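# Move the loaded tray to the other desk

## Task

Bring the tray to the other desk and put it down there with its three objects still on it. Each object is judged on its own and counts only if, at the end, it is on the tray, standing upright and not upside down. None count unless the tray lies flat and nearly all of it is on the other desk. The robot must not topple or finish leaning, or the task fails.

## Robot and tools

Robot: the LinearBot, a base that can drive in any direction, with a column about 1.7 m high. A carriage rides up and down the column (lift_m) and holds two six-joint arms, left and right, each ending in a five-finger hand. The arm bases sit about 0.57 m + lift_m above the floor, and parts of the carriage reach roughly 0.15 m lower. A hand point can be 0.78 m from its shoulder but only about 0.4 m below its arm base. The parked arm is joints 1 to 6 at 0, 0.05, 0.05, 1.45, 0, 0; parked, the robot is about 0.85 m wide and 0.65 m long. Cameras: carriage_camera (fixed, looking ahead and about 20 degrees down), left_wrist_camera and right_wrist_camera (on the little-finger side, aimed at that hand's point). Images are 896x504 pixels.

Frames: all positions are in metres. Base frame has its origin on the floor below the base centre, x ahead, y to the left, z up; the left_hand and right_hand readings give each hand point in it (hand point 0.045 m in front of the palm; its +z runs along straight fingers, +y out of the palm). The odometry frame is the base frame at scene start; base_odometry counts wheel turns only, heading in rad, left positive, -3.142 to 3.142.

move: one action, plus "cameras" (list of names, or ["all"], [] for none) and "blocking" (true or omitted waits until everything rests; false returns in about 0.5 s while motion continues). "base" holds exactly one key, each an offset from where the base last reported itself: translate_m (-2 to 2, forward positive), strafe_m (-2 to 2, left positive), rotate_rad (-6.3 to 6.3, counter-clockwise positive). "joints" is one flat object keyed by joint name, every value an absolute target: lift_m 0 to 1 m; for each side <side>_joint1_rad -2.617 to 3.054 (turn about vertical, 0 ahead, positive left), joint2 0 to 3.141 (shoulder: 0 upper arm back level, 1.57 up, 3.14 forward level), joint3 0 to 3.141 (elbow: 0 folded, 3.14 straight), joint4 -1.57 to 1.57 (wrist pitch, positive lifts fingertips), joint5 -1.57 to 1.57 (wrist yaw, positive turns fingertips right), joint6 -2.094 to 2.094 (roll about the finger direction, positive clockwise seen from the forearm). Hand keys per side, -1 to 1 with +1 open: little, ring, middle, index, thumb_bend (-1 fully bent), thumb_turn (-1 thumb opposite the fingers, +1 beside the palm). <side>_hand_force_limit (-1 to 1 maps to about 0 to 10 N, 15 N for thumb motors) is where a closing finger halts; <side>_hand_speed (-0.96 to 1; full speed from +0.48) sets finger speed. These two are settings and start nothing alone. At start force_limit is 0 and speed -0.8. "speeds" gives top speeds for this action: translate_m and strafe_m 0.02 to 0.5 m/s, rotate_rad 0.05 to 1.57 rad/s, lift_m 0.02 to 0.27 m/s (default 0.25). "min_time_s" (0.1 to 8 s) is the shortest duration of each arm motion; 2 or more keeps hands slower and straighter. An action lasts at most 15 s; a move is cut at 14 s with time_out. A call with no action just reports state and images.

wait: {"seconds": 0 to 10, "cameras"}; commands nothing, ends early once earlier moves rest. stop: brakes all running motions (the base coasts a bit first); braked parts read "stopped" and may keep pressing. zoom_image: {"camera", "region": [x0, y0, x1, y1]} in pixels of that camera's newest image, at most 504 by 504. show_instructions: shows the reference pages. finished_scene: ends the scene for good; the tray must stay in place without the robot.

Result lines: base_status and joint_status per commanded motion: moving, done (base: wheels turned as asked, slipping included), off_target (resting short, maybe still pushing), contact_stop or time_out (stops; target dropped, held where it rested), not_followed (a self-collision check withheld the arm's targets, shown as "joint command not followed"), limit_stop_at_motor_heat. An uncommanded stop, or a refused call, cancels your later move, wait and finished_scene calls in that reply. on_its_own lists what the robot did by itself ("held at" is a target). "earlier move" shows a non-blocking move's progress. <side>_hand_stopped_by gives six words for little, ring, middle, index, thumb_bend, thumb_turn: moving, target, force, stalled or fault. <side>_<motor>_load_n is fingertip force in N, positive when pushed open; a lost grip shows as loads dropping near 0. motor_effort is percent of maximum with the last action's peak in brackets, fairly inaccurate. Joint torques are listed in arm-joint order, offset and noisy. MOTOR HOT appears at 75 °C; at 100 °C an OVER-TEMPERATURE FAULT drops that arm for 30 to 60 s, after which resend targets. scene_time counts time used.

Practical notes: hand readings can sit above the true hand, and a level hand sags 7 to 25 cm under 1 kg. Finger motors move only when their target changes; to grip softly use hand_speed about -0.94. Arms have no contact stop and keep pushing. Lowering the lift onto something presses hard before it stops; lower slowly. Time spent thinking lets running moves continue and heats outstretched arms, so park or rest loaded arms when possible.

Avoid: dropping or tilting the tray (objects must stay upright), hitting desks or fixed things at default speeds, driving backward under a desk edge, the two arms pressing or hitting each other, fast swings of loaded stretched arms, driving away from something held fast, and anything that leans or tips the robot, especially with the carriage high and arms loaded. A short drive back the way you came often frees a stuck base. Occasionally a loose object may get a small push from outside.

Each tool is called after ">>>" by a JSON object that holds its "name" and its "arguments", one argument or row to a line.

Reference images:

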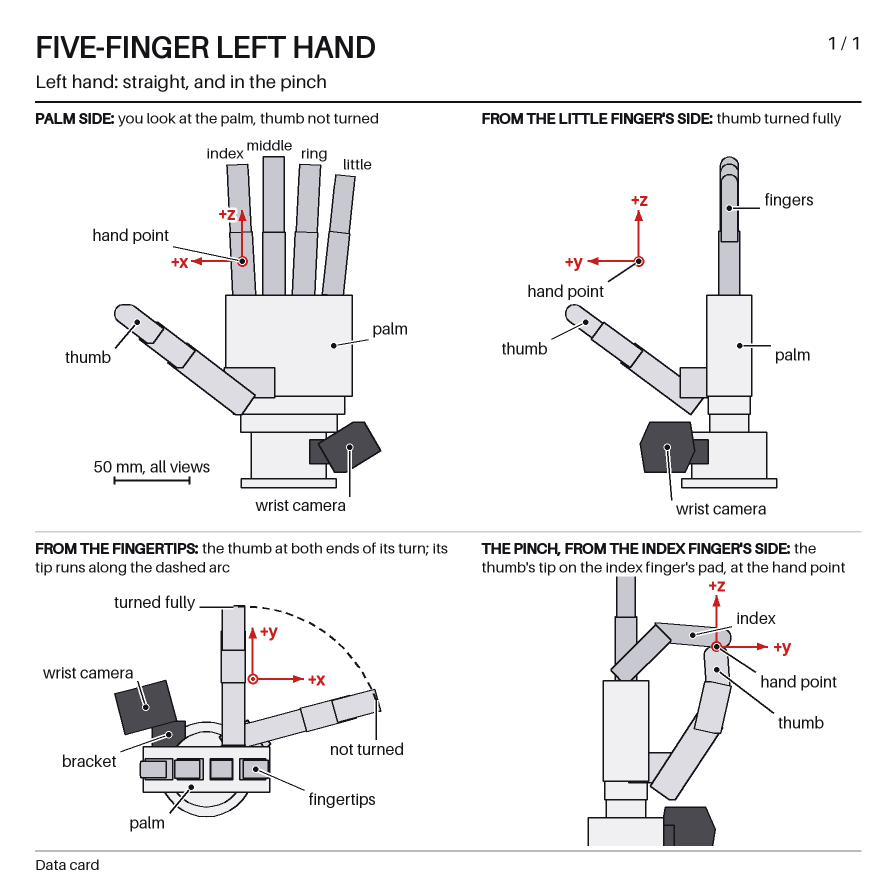

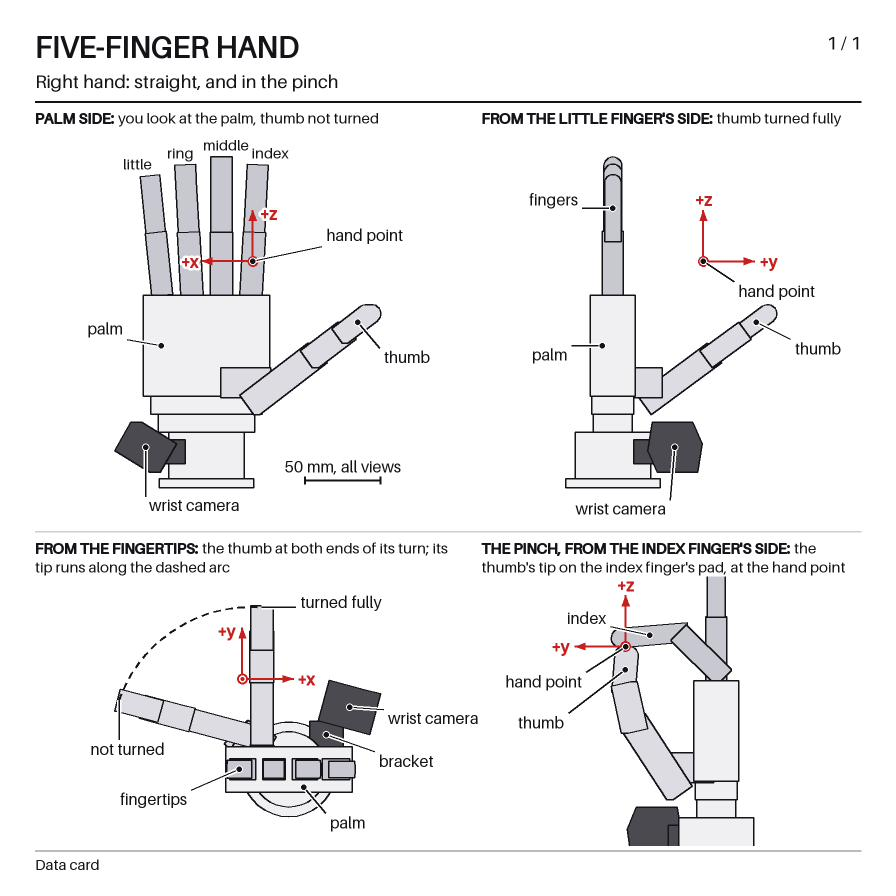

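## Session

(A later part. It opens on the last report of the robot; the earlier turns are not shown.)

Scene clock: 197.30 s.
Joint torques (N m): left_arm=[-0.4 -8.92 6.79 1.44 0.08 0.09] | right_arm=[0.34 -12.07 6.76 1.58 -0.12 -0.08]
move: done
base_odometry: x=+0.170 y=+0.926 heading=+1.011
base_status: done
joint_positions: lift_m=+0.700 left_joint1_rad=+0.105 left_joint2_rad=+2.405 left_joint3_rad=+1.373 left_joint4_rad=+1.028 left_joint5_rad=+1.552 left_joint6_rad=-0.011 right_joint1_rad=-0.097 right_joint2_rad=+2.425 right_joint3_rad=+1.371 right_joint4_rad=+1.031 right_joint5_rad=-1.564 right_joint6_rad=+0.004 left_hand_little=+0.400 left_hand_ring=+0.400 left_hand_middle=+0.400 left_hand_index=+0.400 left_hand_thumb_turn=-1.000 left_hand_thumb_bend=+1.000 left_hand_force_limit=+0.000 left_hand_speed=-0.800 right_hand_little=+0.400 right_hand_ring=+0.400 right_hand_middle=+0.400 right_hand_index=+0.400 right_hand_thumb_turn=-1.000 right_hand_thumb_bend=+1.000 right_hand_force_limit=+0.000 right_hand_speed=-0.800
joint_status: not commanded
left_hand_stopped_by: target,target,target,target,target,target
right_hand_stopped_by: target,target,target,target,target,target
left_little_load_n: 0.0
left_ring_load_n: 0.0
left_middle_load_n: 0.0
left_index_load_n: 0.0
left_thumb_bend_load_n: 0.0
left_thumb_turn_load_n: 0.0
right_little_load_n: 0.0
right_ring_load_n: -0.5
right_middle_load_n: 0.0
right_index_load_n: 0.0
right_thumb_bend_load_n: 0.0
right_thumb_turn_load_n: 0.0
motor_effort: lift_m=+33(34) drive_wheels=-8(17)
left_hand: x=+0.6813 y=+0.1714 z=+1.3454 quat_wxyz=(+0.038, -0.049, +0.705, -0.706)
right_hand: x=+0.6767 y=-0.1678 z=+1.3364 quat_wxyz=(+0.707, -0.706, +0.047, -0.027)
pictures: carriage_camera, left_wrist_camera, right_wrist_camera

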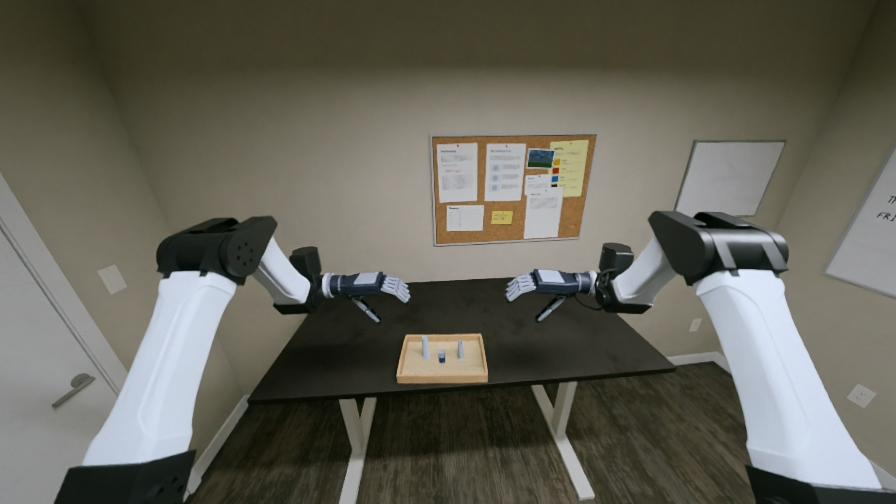

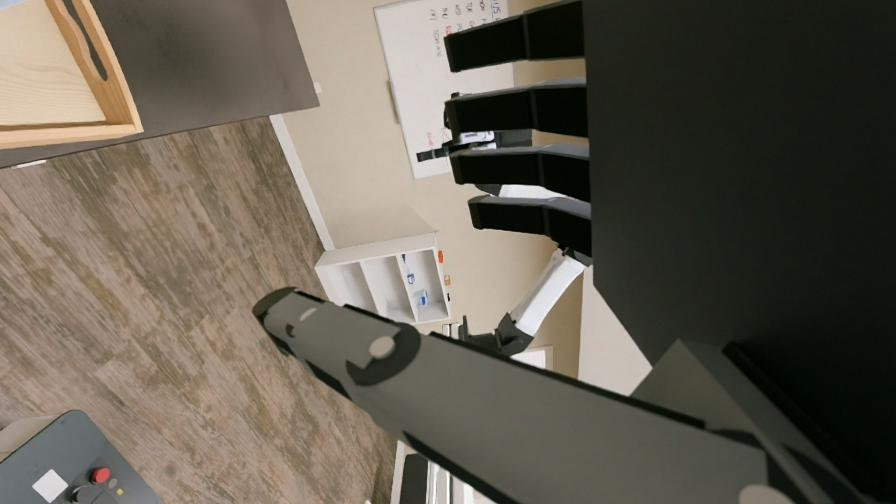

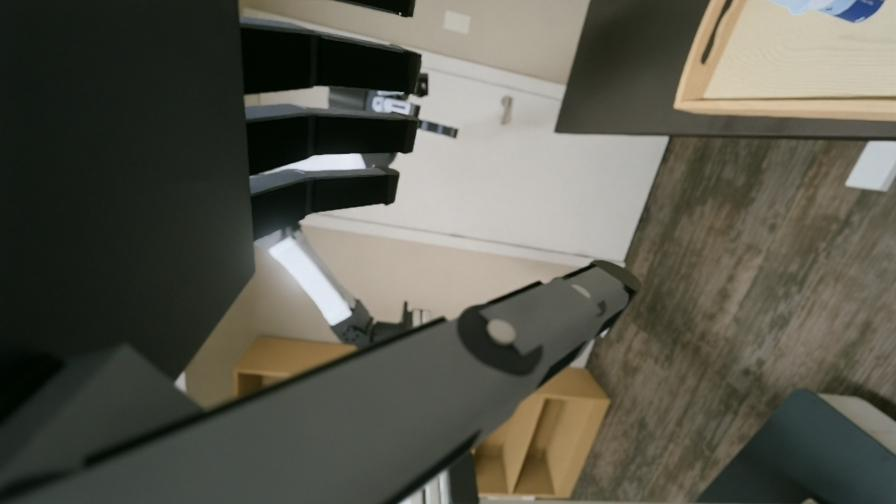

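>>> {"name": "move", "arguments": {
  "base": {"translate_m": 0.121},
  "joints": {"left_hand_thumb_turn": 1, "right_hand_thumb_turn": 1, "left_hand_little": -0.2, "left_hand_ring": -0.2, "left_hand_middle": -0.2, "left_hand_index": -0.2, "right_hand_little": -0.2, "right_hand_ring": -0.2, "right_hand_middle": -0.2, "right_hand_index": -0.2, "left_joint1_rad": 0.015, "right_joint1_rad": -0.015},
  "speeds": {"translate_m": 0.1},
  "min_time_s": 2
}}

>>> {"name": "move", "arguments": {
  "base": {"strafe_m": 0.008},
  "joints": {"lift_m": 0.55},
  "speeds": {"strafe_m": 0.05},
  "cameras": ["all"]
}}

Scene clock: 273.00 s.
Joint torques (N m): left_arm=[-0.46 -8.83 6.58 1.44 0.05 0.04] | right_arm=[0.85 -12.04 6.74 1.55 -0.1 -0.05]
move: done
base_odometry: x=+0.234 y=+1.029 heading=+1.012
base_status: done
joint_positions: lift_m=+0.700 left_joint1_rad=+0.023 left_joint2_rad=+2.405 left_joint3_rad=+1.373 left_joint4_rad=+1.029 left_joint5_rad=+1.554 left_joint6_rad=-0.011 right_joint1_rad=-0.020 right_joint2_rad=+2.426 right_joint3_rad=+1.371 right_joint4_rad=+1.031 right_joint5_rad=-1.566 right_joint6_rad=+0.004 left_hand_little=-0.200 left_hand_ring=-0.200 left_hand_middle=-0.200 left_hand_index=-0.200 left_hand_thumb_turn=+1.000 left_hand_thumb_bend=+1.000 left_hand_force_limit=+0.000 left_hand_speed=-0.800 right_hand_little=-0.200 right_hand_ring=-0.200 right_hand_middle=-0.200 right_hand_index=-0.200 right_hand_thumb_turn=+1.000 right_hand_thumb_bend=+1.000 right_hand_force_limit=+0.000 right_hand_speed=-0.800
joint_status: all done
left_hand_stopped_by: target,target,target,target,target,target
right_hand_stopped_by: target,target,target,target,target,target
left_little_load_n: 0.0
left_ring_load_n: 0.0
left_middle_load_n: 0.0
left_index_load_n: 0.0
left_thumb_bend_load_n: 0.0
left_thumb_turn_load_n: -0.5
right_little_load_n: 0.0
right_ring_load_n: 0.0
right_middle_load_n: 0.0
right_index_load_n: 0.0
right_thumb_bend_load_n: 0.0
right_thumb_turn_load_n: 0.0
motor_effort: lift_m=+33(34) drive_wheels=+4(11)
left_hand: x=+0.6677 y=+0.1344 z=+1.3457 quat_wxyz=(+0.010, -0.019, +0.707, -0.707)
right_hand: x=+0.6633 y=-0.1333 z=+1.3361 quat_wxyz=(+0.707, -0.707, +0.019, +0.001)
pictures: none

Scene clock: 274.13 s.
Joint torques (N m): left_arm=[-0.16 -9.76 5.91 1.32 0.03 0.03] | right_arm=[0.39 -13.31 6.06 1.49 -0.09 -0.05]
move: done
base_odometry: x=+0.227 y=+1.033 heading=+1.011
base_status: done
joint_positions: lift_m=+0.550 left_joint1_rad=+0.020 left_joint2_rad=+2.417 left_joint3_rad=+1.381 left_joint4_rad=+1.037 left_joint5_rad=+1.554 left_joint6_rad=-0.010 right_joint1_rad=-0.014 right_joint2_rad=+2.438 right_joint3_rad=+1.377 right_joint4_rad=+1.034 right_joint5_rad=-1.566 right_joint6_rad=+0.004 left_hand_little=-0.200 left_hand_ring=-0.200 left_hand_middle=-0.200 left_hand_index=-0.200 left_hand_thumb_turn=+1.000 left_hand_thumb_bend=+1.000 left_hand_force_limit=+0.000 left_hand_speed=-0.800 right_hand_little=-0.200 right_hand_ring=-0.200 right_hand_middle=-0.200 right_hand_index=-0.200 right_hand_thumb_turn=+1.000 right_hand_thumb_bend=+1.000 right_hand_force_limit=+0.000 right_hand_speed=-0.800
joint_status: all done
left_hand_stopped_by: target,target,target,target,target,target
right_hand_stopped_by: target,target,target,target,target,target
left_little_load_n: 0.0
left_ring_load_n: 0.0
left_middle_load_n: 0.0
left_index_load_n: -0.5
left_thumb_bend_load_n: 0.0
left_thumb_turn_load_n: -0.5
right_little_load_n: -0.5
right_ring_load_n: 0.0
right_middle_load_n: 0.0
right_index_load_n: 0.0
right_thumb_bend_load_n: 0.0
right_thumb_turn_load_n: 0.0
motor_effort: lift_m=+34(37) drive_wheels=+6(9)
left_hand: x=+0.6685 y=+0.1329 z=+1.1924 quat_wxyz=(+0.009, -0.017, +0.707, -0.707)
right_hand: x=+0.6629 y=-0.1307 z=+1.1825 quat_wxyz=(+0.707, -0.707, +0.018, +0.004)
pictures: carriage_camera, left_wrist_camera, right_wrist_camera

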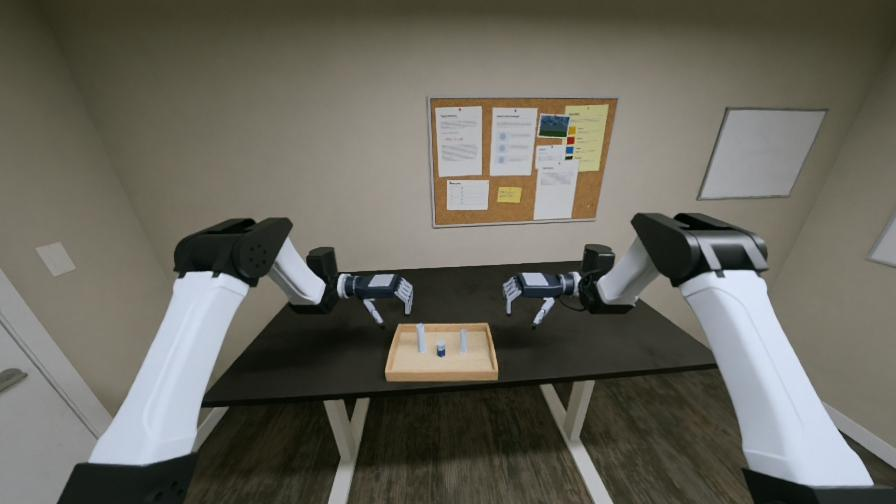

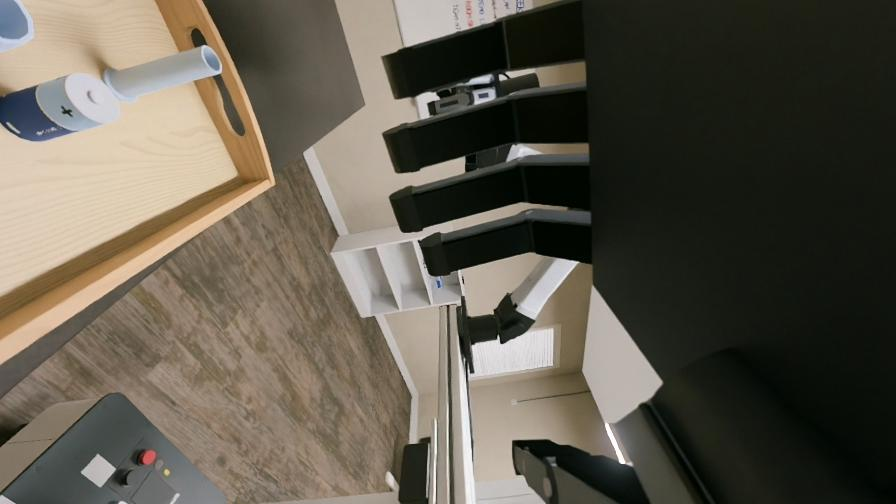

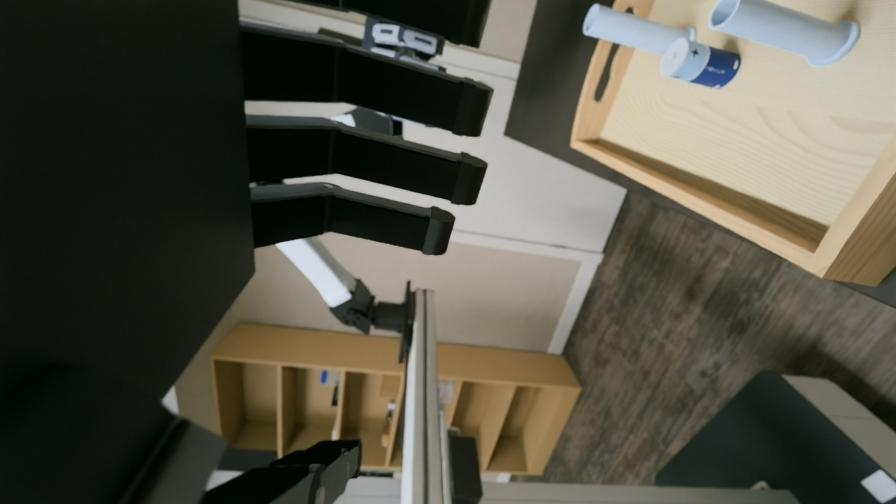

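>>> {"name": "zoom_image", "arguments": {
  "camera": "carriage_camera",
  "region": [340, 240, 560, 400]
}}

Scaled by 2.291 from the camera's image (finer frame: 1280x720).

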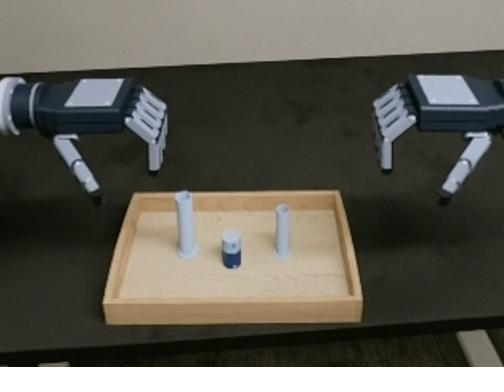

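>>> {"name": "move", "arguments": {
  "base": {"translate_m": 0.103},
  "speeds": {"translate_m": 0.1}
}}

>>> {"name": "move", "arguments": {
  "base": {"strafe_m": 0.042},
  "speeds": {"strafe_m": 0.05}
}}

>>> {"name": "move", "arguments": {
  "joints": {"lift_m": 0.43},
  "cameras": ["all"]
}}

>>> {"name": "zoom_image", "arguments": {
  "camera": "carriage_camera",
  "region": [340, 240, 560, 400]
}}

Scene clock: 305.37 s.
Joint torques (N m): left_arm=[-0.14 -9.95 5.98 1.32 -0.03 0.05] | right_arm=[0.4 -13.23 6.08 1.5 -0.09 -0.06]
move: done
base_odometry: x=+0.281 y=+1.121 heading=+1.012
base_status: done
joint_positions: lift_m=+0.550 left_joint1_rad=+0.018 left_joint2_rad=+2.417 left_joint3_rad=+1.381 left_joint4_rad=+1.037 left_joint5_rad=+1.554 left_joint6_rad=-0.010 right_joint1_rad=-0.014 right_joint2_rad=+2.438 right_joint3_rad=+1.377 right_joint4_rad=+1.034 right_joint5_rad=-1.566 right_joint6_rad=+0.004 left_hand_little=-0.200 left_hand_ring=-0.200 left_hand_middle=-0.200 left_hand_index=-0.200 left_hand_thumb_turn=+1.000 left_hand_thumb_bend=+1.000 left_hand_force_limit=+0.000 left_hand_speed=-0.800 right_hand_little=-0.200 right_hand_ring=-0.200 right_hand_middle=-0.200 right_hand_index=-0.200 right_hand_thumb_turn=+1.000 right_hand_thumb_bend=+1.000 right_hand_force_limit=+0.000 right_hand_speed=-0.800
joint_status: not commanded
left_hand_stopped_by: target,target,target,target,target,target
right_hand_stopped_by: target,target,target,target,target,target
left_little_load_n: 0.5
left_ring_load_n: 0.0
left_middle_load_n: 0.0
left_index_load_n: 0.0
left_thumb_bend_load_n: 0.0
left_thumb_turn_load_n: 0.0
right_little_load_n: 0.0
right_ring_load_n: 0.0
right_middle_load_n: 0.0
right_index_load_n: 0.0
right_thumb_bend_load_n: 0.0
right_thumb_turn_load_n: 0.0
motor_effort: lift_m=+35(36) drive_wheels=-5(14)
left_hand: x=+0.6681 y=+0.1324 z=+1.1924 quat_wxyz=(+0.009, -0.016, +0.707, -0.707)
right_hand: x=+0.6628 y=-0.1307 z=+1.1825 quat_wxyz=(+0.707, -0.707, +0.017, +0.005)
pictures: none

Scene clock: 306.73 s.
Joint torques (N m): left_arm=[-0.06 -9.91 5.94 1.33 0.01 0.02] | right_arm=[0.42 -13.26 6.15 1.51 -0.09 -0.06]
move: done
base_odometry: x=+0.246 y=+1.143 heading=+1.011
base_status: done
joint_positions: lift_m=+0.550 left_joint1_rad=+0.017 left_joint2_rad=+2.417 left_joint3_rad=+1.381 left_joint4_rad=+1.037 left_joint5_rad=+1.554 left_joint6_rad=-0.010 right_joint1_rad=-0.014 right_joint2_rad=+2.438 right_joint3_rad=+1.377 right_joint4_rad=+1.034 right_joint5_rad=-1.566 right_joint6_rad=+0.004 left_hand_little=-0.200 left_hand_ring=-0.200 left_hand_middle=-0.200 left_hand_index=-0.200 left_hand_thumb_turn=+1.000 left_hand_thumb_bend=+1.000 left_hand_force_limit=+0.000 left_hand_speed=-0.800 right_hand_little=-0.200 right_hand_ring=-0.200 right_hand_middle=-0.200 right_hand_index=-0.200 right_hand_thumb_turn=+1.000 right_hand_thumb_bend=+1.000 right_hand_force_limit=+0.000 right_hand_speed=-0.800
joint_status: not commanded
left_hand_stopped_by: target,target,target,target,target,target
right_hand_stopped_by: target,target,target,target,target,target
left_little_load_n: 0.0
left_ring_load_n: 0.0
left_middle_load_n: 0.0
left_index_load_n: 0.0
left_thumb_bend_load_n: 0.0
left_thumb_turn_load_n: -0.5
right_little_load_n: 0.0
right_ring_load_n: 0.0
right_middle_load_n: -0.5
right_index_load_n: 0.0
right_thumb_bend_load_n: 0.5
right_thumb_turn_load_n: 0.0
motor_effort: lift_m=+35(36) drive_wheels=+2(10)
left_hand: x=+0.6679 y=+0.1319 z=+1.1924 quat_wxyz=(+0.008, -0.015, +0.707, -0.707)
right_hand: x=+0.6627 y=-0.1305 z=+1.1825 quat_wxyz=(+0.707, -0.707, +0.017, +0.005)
pictures: none

Scene clock: 307.73 s.
Joint torques (N m): left_arm=[0.01 -9.99 5.98 1.34 0 0.01] | right_arm=[0.44 -13.33 6.02 1.54 -0.1 -0.06]
move: done
base_odometry: x=+0.246 y=+1.143 heading=+1.011
base_status: not commanded
joint_positions: lift_m=+0.430 left_joint1_rad=+0.017 left_joint2_rad=+2.418 left_joint3_rad=+1.382 left_joint4_rad=+1.039 left_joint5_rad=+1.554 left_joint6_rad=-0.010 right_joint1_rad=-0.014 right_joint2_rad=+2.439 right_joint3_rad=+1.378 right_joint4_rad=+1.034 right_joint5_rad=-1.566 right_joint6_rad=+0.004 left_hand_little=-0.200 left_hand_ring=-0.200 left_hand_middle=-0.200 left_hand_index=-0.200 left_hand_thumb_turn=+1.000 left_hand_thumb_bend=+1.000 left_hand_force_limit=+0.000 left_hand_speed=-0.800 right_hand_little=-0.200 right_hand_ring=-0.200 right_hand_middle=-0.200 right_hand_index=-0.200 right_hand_thumb_turn=+1.000 right_hand_thumb_bend=+1.000 right_hand_force_limit=+0.000 right_hand_speed=-0.800
joint_status: all done
left_hand_stopped_by: target,target,target,target,target,target
right_hand_stopped_by: target,target,target,target,target,target
left_little_load_n: 0.0
left_ring_load_n: 0.0
left_middle_load_n: 0.0
left_index_load_n: 0.0
left_thumb_bend_load_n: 0.0
left_thumb_turn_load_n: -0.5
right_little_load_n: 0.0
right_ring_load_n: 0.0
right_middle_load_n: 0.0
right_index_load_n: 0.0
right_thumb_bend_load_n: 0.0
right_thumb_turn_load_n: 0.0
motor_effort: lift_m=+35(36) drive_wheels=-1(5)
left_hand: x=+0.6683 y=+0.1319 z=+1.0723 quat_wxyz=(+0.009, -0.015, +0.707, -0.707)
right_hand: x=+0.6629 y=-0.1305 z=+1.0624 quat_wxyz=(+0.707, -0.707, +0.017, +0.005)
pictures: carriage_camera, left_wrist_camera, right_wrist_camera

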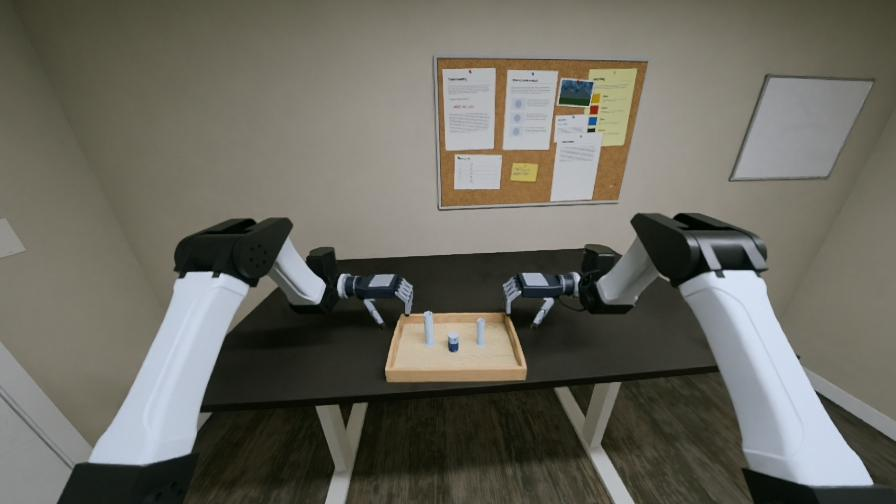

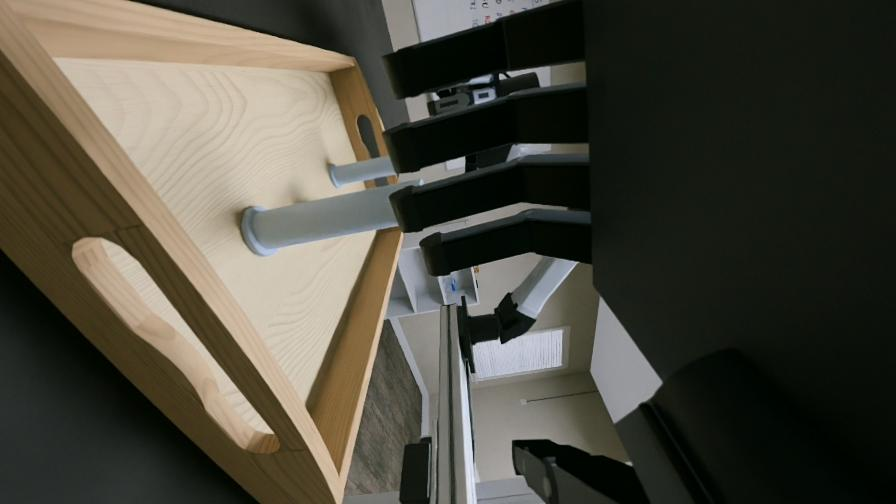

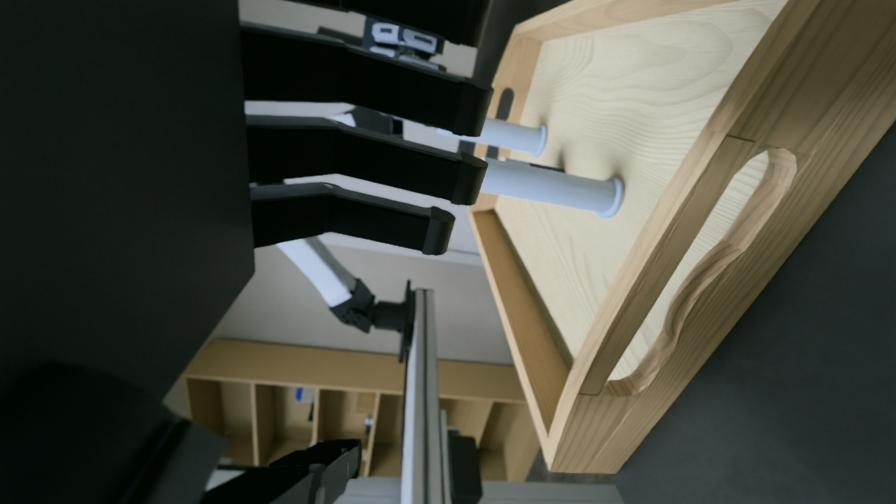

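Scaled by 2.291 from the camera's image (finer frame: 1280x720).

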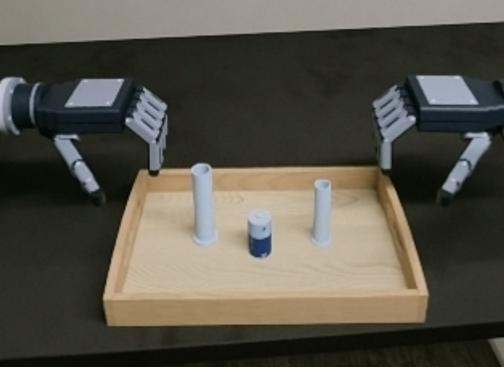

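>>> {"name": "move", "arguments": {
  "joints": {"lift_m": 0.38, "left_joint1_rad": 0.025},
  "speeds": {"lift_m": 0.1},
  "cameras": ["all"]
}}

>>> {"name": "zoom_image", "arguments": {
  "camera": "carriage_camera",
  "region": [340, 240, 560, 400]
}}

Scene clock: 319.10 s.
Joint torques (N m): left_arm=[0.76 -9.94 5.78 1.3 -0.03 0.02] | right_arm=[0.38 -13.53 5.82 1.51 -0.1 -0.06]
move: done
base_odometry: x=+0.246 y=+1.143 heading=+1.011
base_status: not commanded
joint_positions: lift_m=+0.380 left_joint1_rad=+0.017 left_joint2_rad=+2.418 left_joint3_rad=+1.383 left_joint4_rad=+1.041 left_joint5_rad=+1.554 left_joint6_rad=-0.010 right_joint1_rad=-0.014 right_joint2_rad=+2.441 right_joint3_rad=+1.379 right_joint4_rad=+1.033 right_joint5_rad=-1.566 right_joint6_rad=+0.004 left_hand_little=-0.200 left_hand_ring=-0.200 left_hand_middle=-0.200 left_hand_index=-0.200 left_hand_thumb_turn=+1.000 left_hand_thumb_bend=+1.000 left_hand_force_limit=+0.000 left_hand_speed=-0.800 right_hand_little=-0.200 right_hand_ring=-0.200 right_hand_middle=-0.200 right_hand_index=-0.200 right_hand_thumb_turn=+1.000 right_hand_thumb_bend=+1.000 right_hand_force_limit=+0.000 right_hand_speed=-0.800
joint_status: all done
left_hand_stopped_by: target,target,target,target,target,target
right_hand_stopped_by: target,target,target,target,target,target
left_little_load_n: 0.0
left_ring_load_n: 0.0
left_middle_load_n: 0.0
left_index_load_n: 0.0
left_thumb_bend_load_n: 0.0
left_thumb_turn_load_n: 0.0
right_little_load_n: 0.0
right_ring_load_n: 0.0
right_middle_load_n: 0.0
right_index_load_n: 0.0
right_thumb_bend_load_n: 0.0
right_thumb_turn_load_n: 0.0
motor_effort: lift_m=+36(37) drive_wheels=+3(5)
left_hand: x=+0.6686 y=+0.1319 z=+1.0224 quat_wxyz=(+0.010, -0.014, +0.707, -0.707)
right_hand: x=+0.6630 y=-0.1305 z=+1.0118 quat_wxyz=(+0.707, -0.707, +0.018, +0.005)
pictures: carriage_camera, left_wrist_camera, right_wrist_camera

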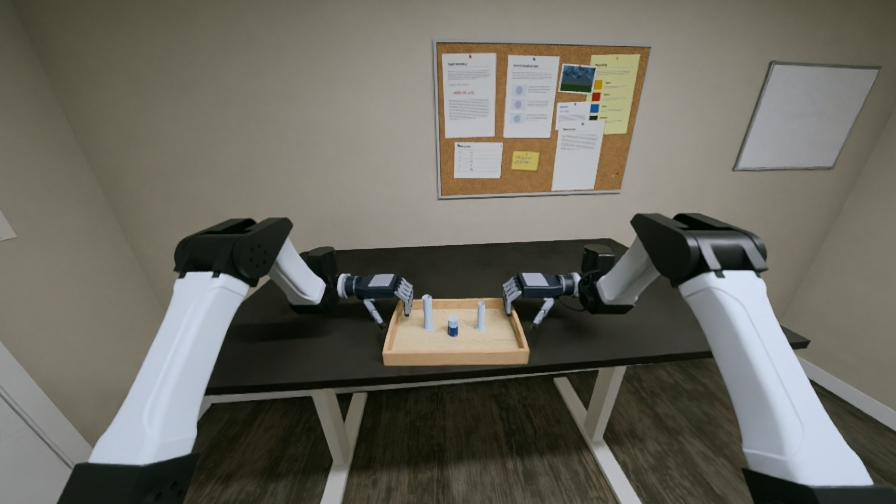

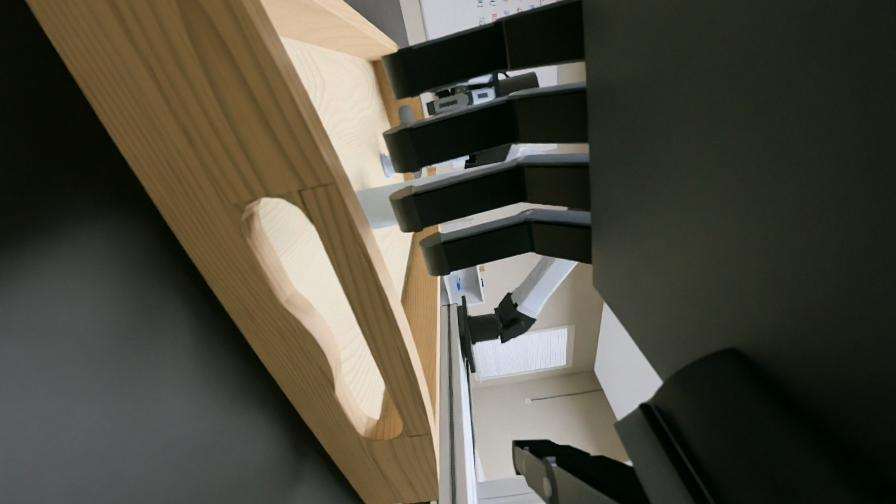

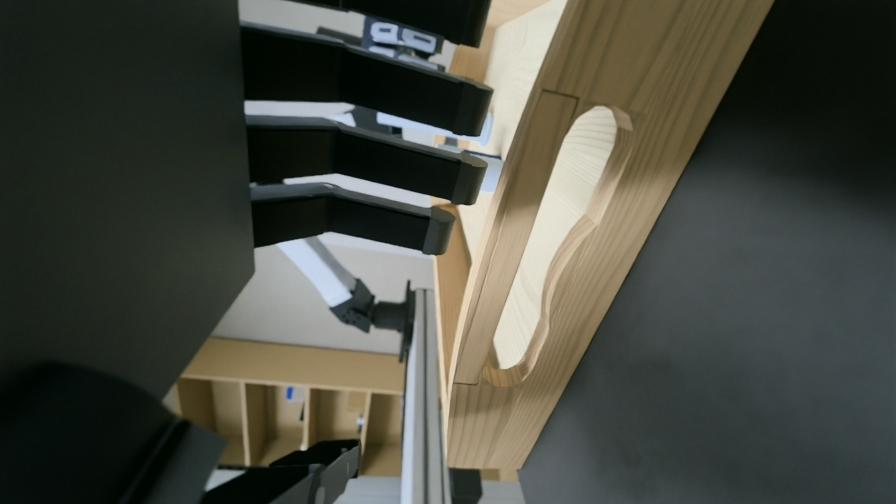

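Scaled by 2.291 from the camera's image (finer frame: 1280x720).

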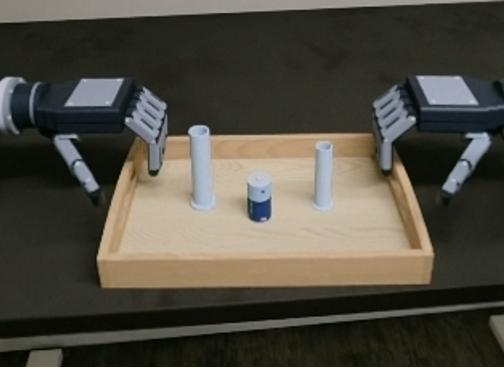

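>>> {"name": "move", "arguments": {
  "base": {"translate_m": -0.016},
  "joints": {"lift_m": 0.355},
  "speeds": {"lift_m": 0.1, "translate_m": 0.05},
  "cameras": ["all"]
}}

>>> {"name": "zoom_image", "arguments": {
  "camera": "carriage_camera",
  "region": [340, 240, 560, 400]
}}

Scene clock: 328.63 s.
Joint torques (N m): left_arm=[0.68 -10.06 5.68 1.28 -0.03 0.06] | right_arm=[0.4 -13.6 5.76 1.52 -0.1 -0.06]
move: done
base_odometry: x=+0.238 y=+1.130 heading=+1.011
base_status: done
joint_positions: lift_m=+0.355 left_joint1_rad=+0.017 left_joint2_rad=+2.418 left_joint3_rad=+1.385 left_joint4_rad=+1.042 left_joint5_rad=+1.555 left_joint6_rad=-0.010 right_joint1_rad=-0.014 right_joint2_rad=+2.441 right_joint3_rad=+1.381 right_joint4_rad=+1.034 right_joint5_rad=-1.566 right_joint6_rad=+0.004 left_hand_little=-0.200 left_hand_ring=-0.200 left_hand_middle=-0.200 left_hand_index=-0.200 left_hand_thumb_turn=+1.000 left_hand_thumb_bend=+1.000 left_hand_force_limit=+0.000 left_hand_speed=-0.800 right_hand_little=-0.200 right_hand_ring=-0.200 right_hand_middle=-0.200 right_hand_index=-0.200 right_hand_thumb_turn=+1.000 right_hand_thumb_bend=+1.000 right_hand_force_limit=+0.000 right_hand_speed=-0.800
joint_status: all done
left_hand_stopped_by: target,target,target,target,target,target
right_hand_stopped_by: target,target,target,target,target,target
left_little_load_n: 0.0
left_ring_load_n: 0.0
left_middle_load_n: 0.0
left_index_load_n: 0.0
left_thumb_bend_load_n: 0.0
left_thumb_turn_load_n: 0.0
right_little_load_n: 0.0
right_ring_load_n: 0.0
right_middle_load_n: 0.0
right_index_load_n: 0.0
right_thumb_bend_load_n: 0.0
right_thumb_turn_load_n: -0.5
motor_effort: lift_m=+35(36) drive_wheels=+3(10)
left_hand: x=+0.6690 y=+0.1319 z=+0.9979 quat_wxyz=(+0.011, -0.012, +0.707, -0.707)
right_hand: x=+0.6635 y=-0.1305 z=+0.9870 quat_wxyz=(+0.707, -0.707, +0.017, +0.004)
pictures: carriage_camera, left_wrist_camera, right_wrist_camera

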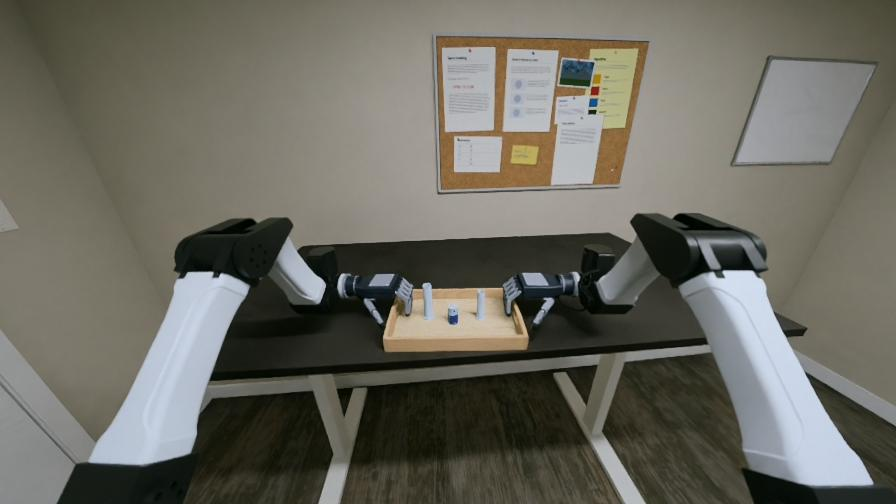

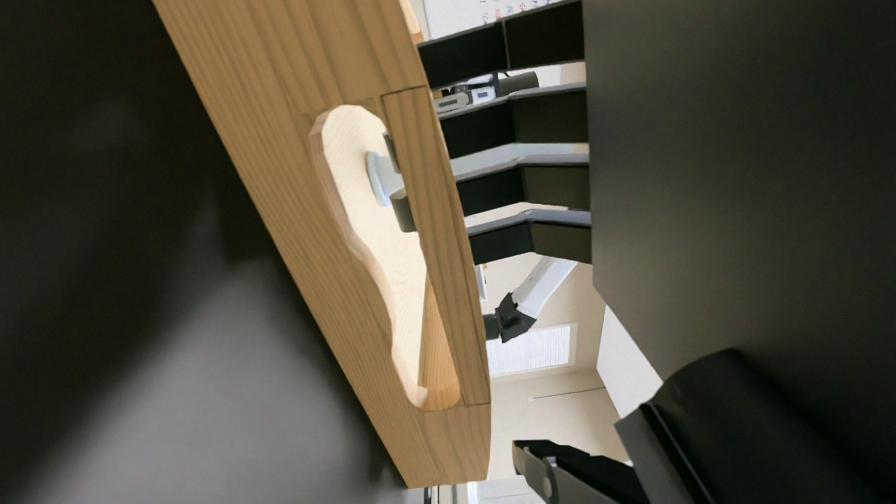

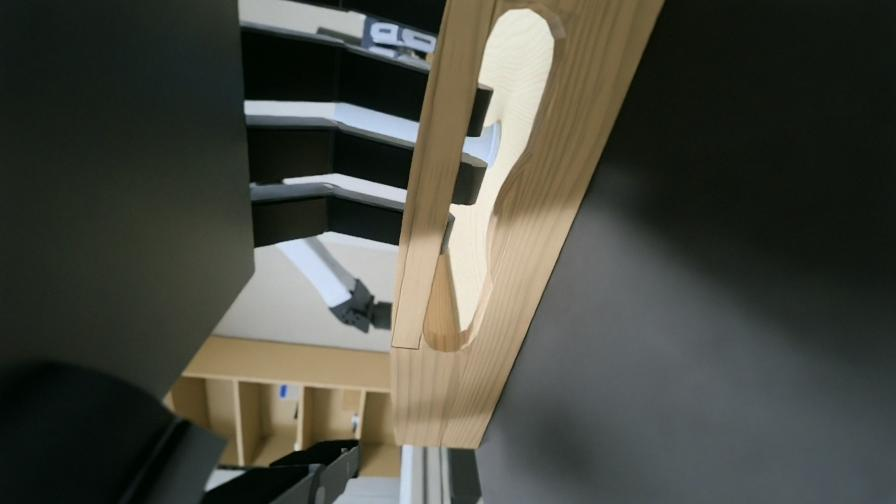

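Scaled by 2.291 from the camera's image (finer frame: 1280x720).

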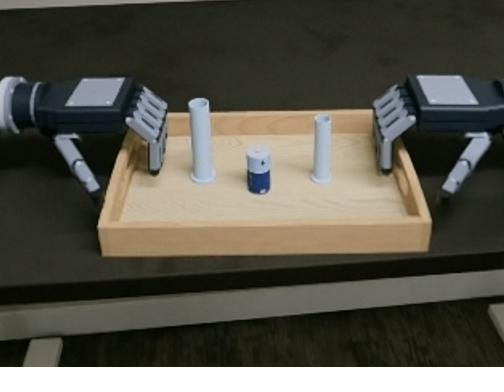

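>>> {"name": "zoom_image", "arguments": {
  "camera": "carriage_camera",
  "region": [490, 270, 550, 355]
}}

>>> {"name": "zoom_image", "arguments": {
  "camera": "carriage_camera",
  "region": [370, 270, 430, 355]
}}

Scaled by 5.929 from the camera's image (finer frame: 1280x720).

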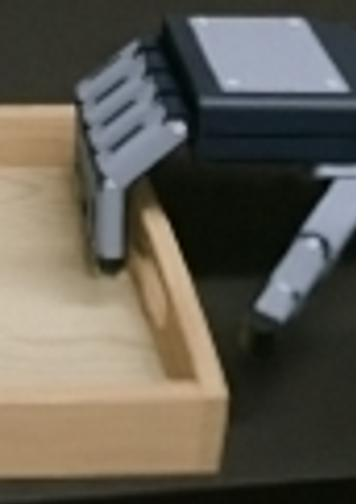

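Scaled by 5.929 from the camera's image (finer frame: 1280x720).

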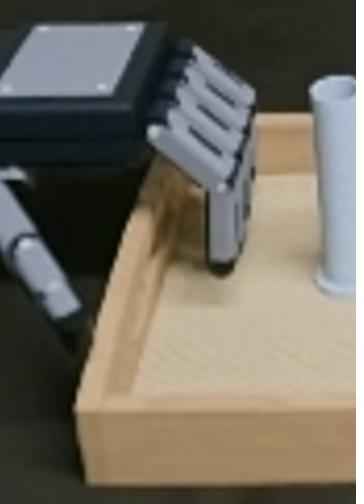

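>>> {"name": "move", "arguments": {
  "base": {"translate_m": -0.031},
  "joints": {"left_joint2_rad": 2.418, "left_joint3_rad": 1.355, "left_joint4_rad": 1.063, "right_joint2_rad": 2.448, "right_joint3_rad": 1.431, "right_joint4_rad": 1.017},
  "speeds": {"translate_m": 0.05},
  "min_time_s": 1.5,
  "cameras": ["all"]
}}

>>> {"name": "zoom_image", "arguments": {
  "camera": "carriage_camera",
  "region": [340, 240, 560, 400]
}}

Scene clock: 375.00 s.
Joint torques (N m): left_arm=[0.75 -11.11 3.9 1.46 -0.01 0] | right_arm=[0.39 -12.22 6.95 1.39 -0.09 -0.05]
move: done
base_odometry: x=+0.221 y=+1.104 heading=+1.012
base_status: done
joint_positions: lift_m=+0.355 left_joint1_rad=+0.017 left_joint2_rad=+2.418 left_joint3_rad=+1.367 left_joint4_rad=+1.047 left_joint5_rad=+1.555 left_joint6_rad=-0.010 right_joint1_rad=-0.014 right_joint2_rad=+2.441 right_joint3_rad=+1.407 right_joint4_rad=+1.022 right_joint5_rad=-1.566 right_joint6_rad=+0.004 left_hand_little=-0.200 left_hand_ring=-0.200 left_hand_middle=-0.200 left_hand_index=-0.200 left_hand_thumb_turn=+1.000 left_hand_thumb_bend=+1.000 left_hand_force_limit=+0.000 left_hand_speed=-0.800 right_hand_little=-0.200 right_hand_ring=-0.200 right_hand_middle=-0.200 right_hand_index=-0.200 right_hand_thumb_turn=+1.000 right_hand_thumb_bend=+1.000 right_hand_force_limit=+0.000 right_hand_speed=-0.800
joint_status: all done
left_hand_stopped_by: target,target,target,target,target,target
right_hand_stopped_by: target,target,target,target,target,target
left_little_load_n: 0.0
left_ring_load_n: 0.0
left_middle_load_n: 0.0
left_index_load_n: 0.0
left_thumb_bend_load_n: 0.0
left_thumb_turn_load_n: -0.5
right_little_load_n: 0.0
right_ring_load_n: 0.0
right_middle_load_n: 0.0
right_index_load_n: 0.0
right_thumb_bend_load_n: 0.0
right_thumb_turn_load_n: 0.0
motor_effort: lift_m=+35(36) drive_wheels=-2(8)
left_hand: x=+0.6650 y=+0.1319 z=+0.9942 quat_wxyz=(+0.007, -0.017, +0.707, -0.707)
right_hand: x=+0.6690 y=-0.1306 z=+0.9920 quat_wxyz=(+0.707, -0.707, +0.012, +0.000)
pictures: carriage_camera, left_wrist_camera, right_wrist_camera

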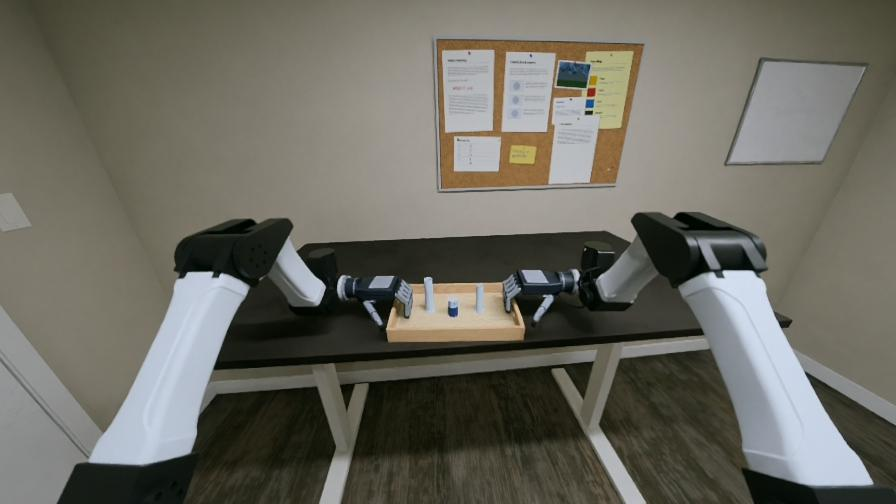

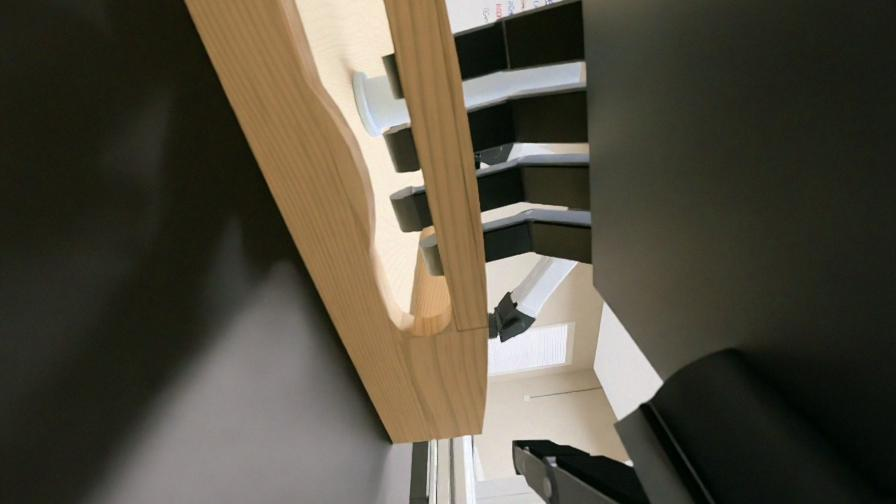

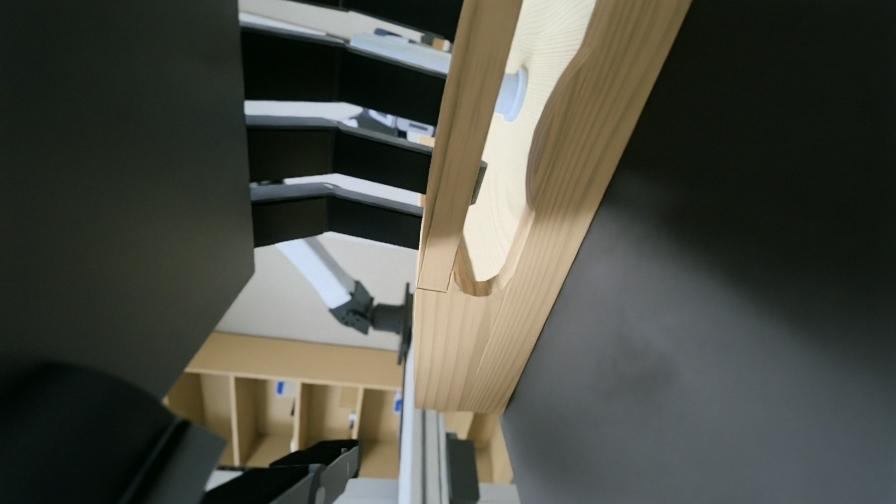

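Scaled by 2.291 from the camera's image (finer frame: 1280x720).

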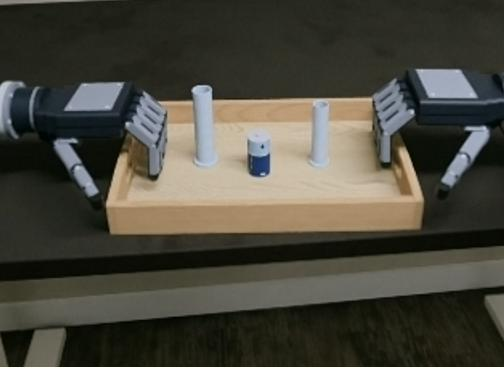

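>>> {"name": "zoom_image", "arguments": {
  "camera": "carriage_camera",
  "region": [490, 270, 550, 355]
}}

>>> {"name": "zoom_image", "arguments": {
  "camera": "carriage_camera",
  "region": [370, 270, 430, 355]
}}

Scaled by 5.929 from the camera's image (finer frame: 1280x720).

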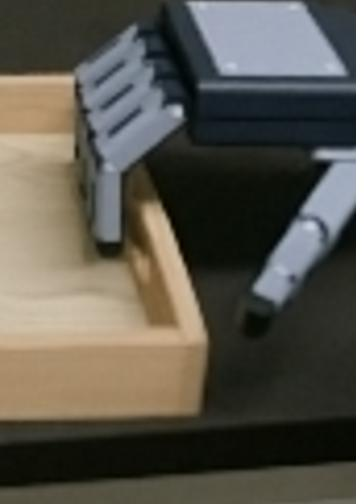

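Scaled by 5.929 from the camera's image (finer frame: 1280x720).

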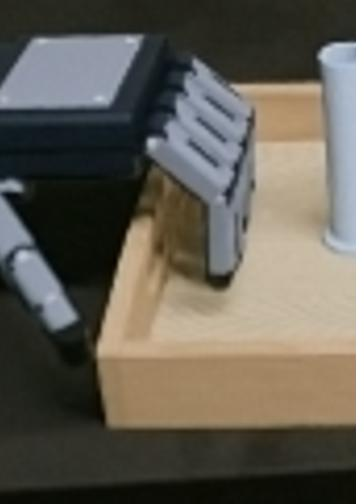

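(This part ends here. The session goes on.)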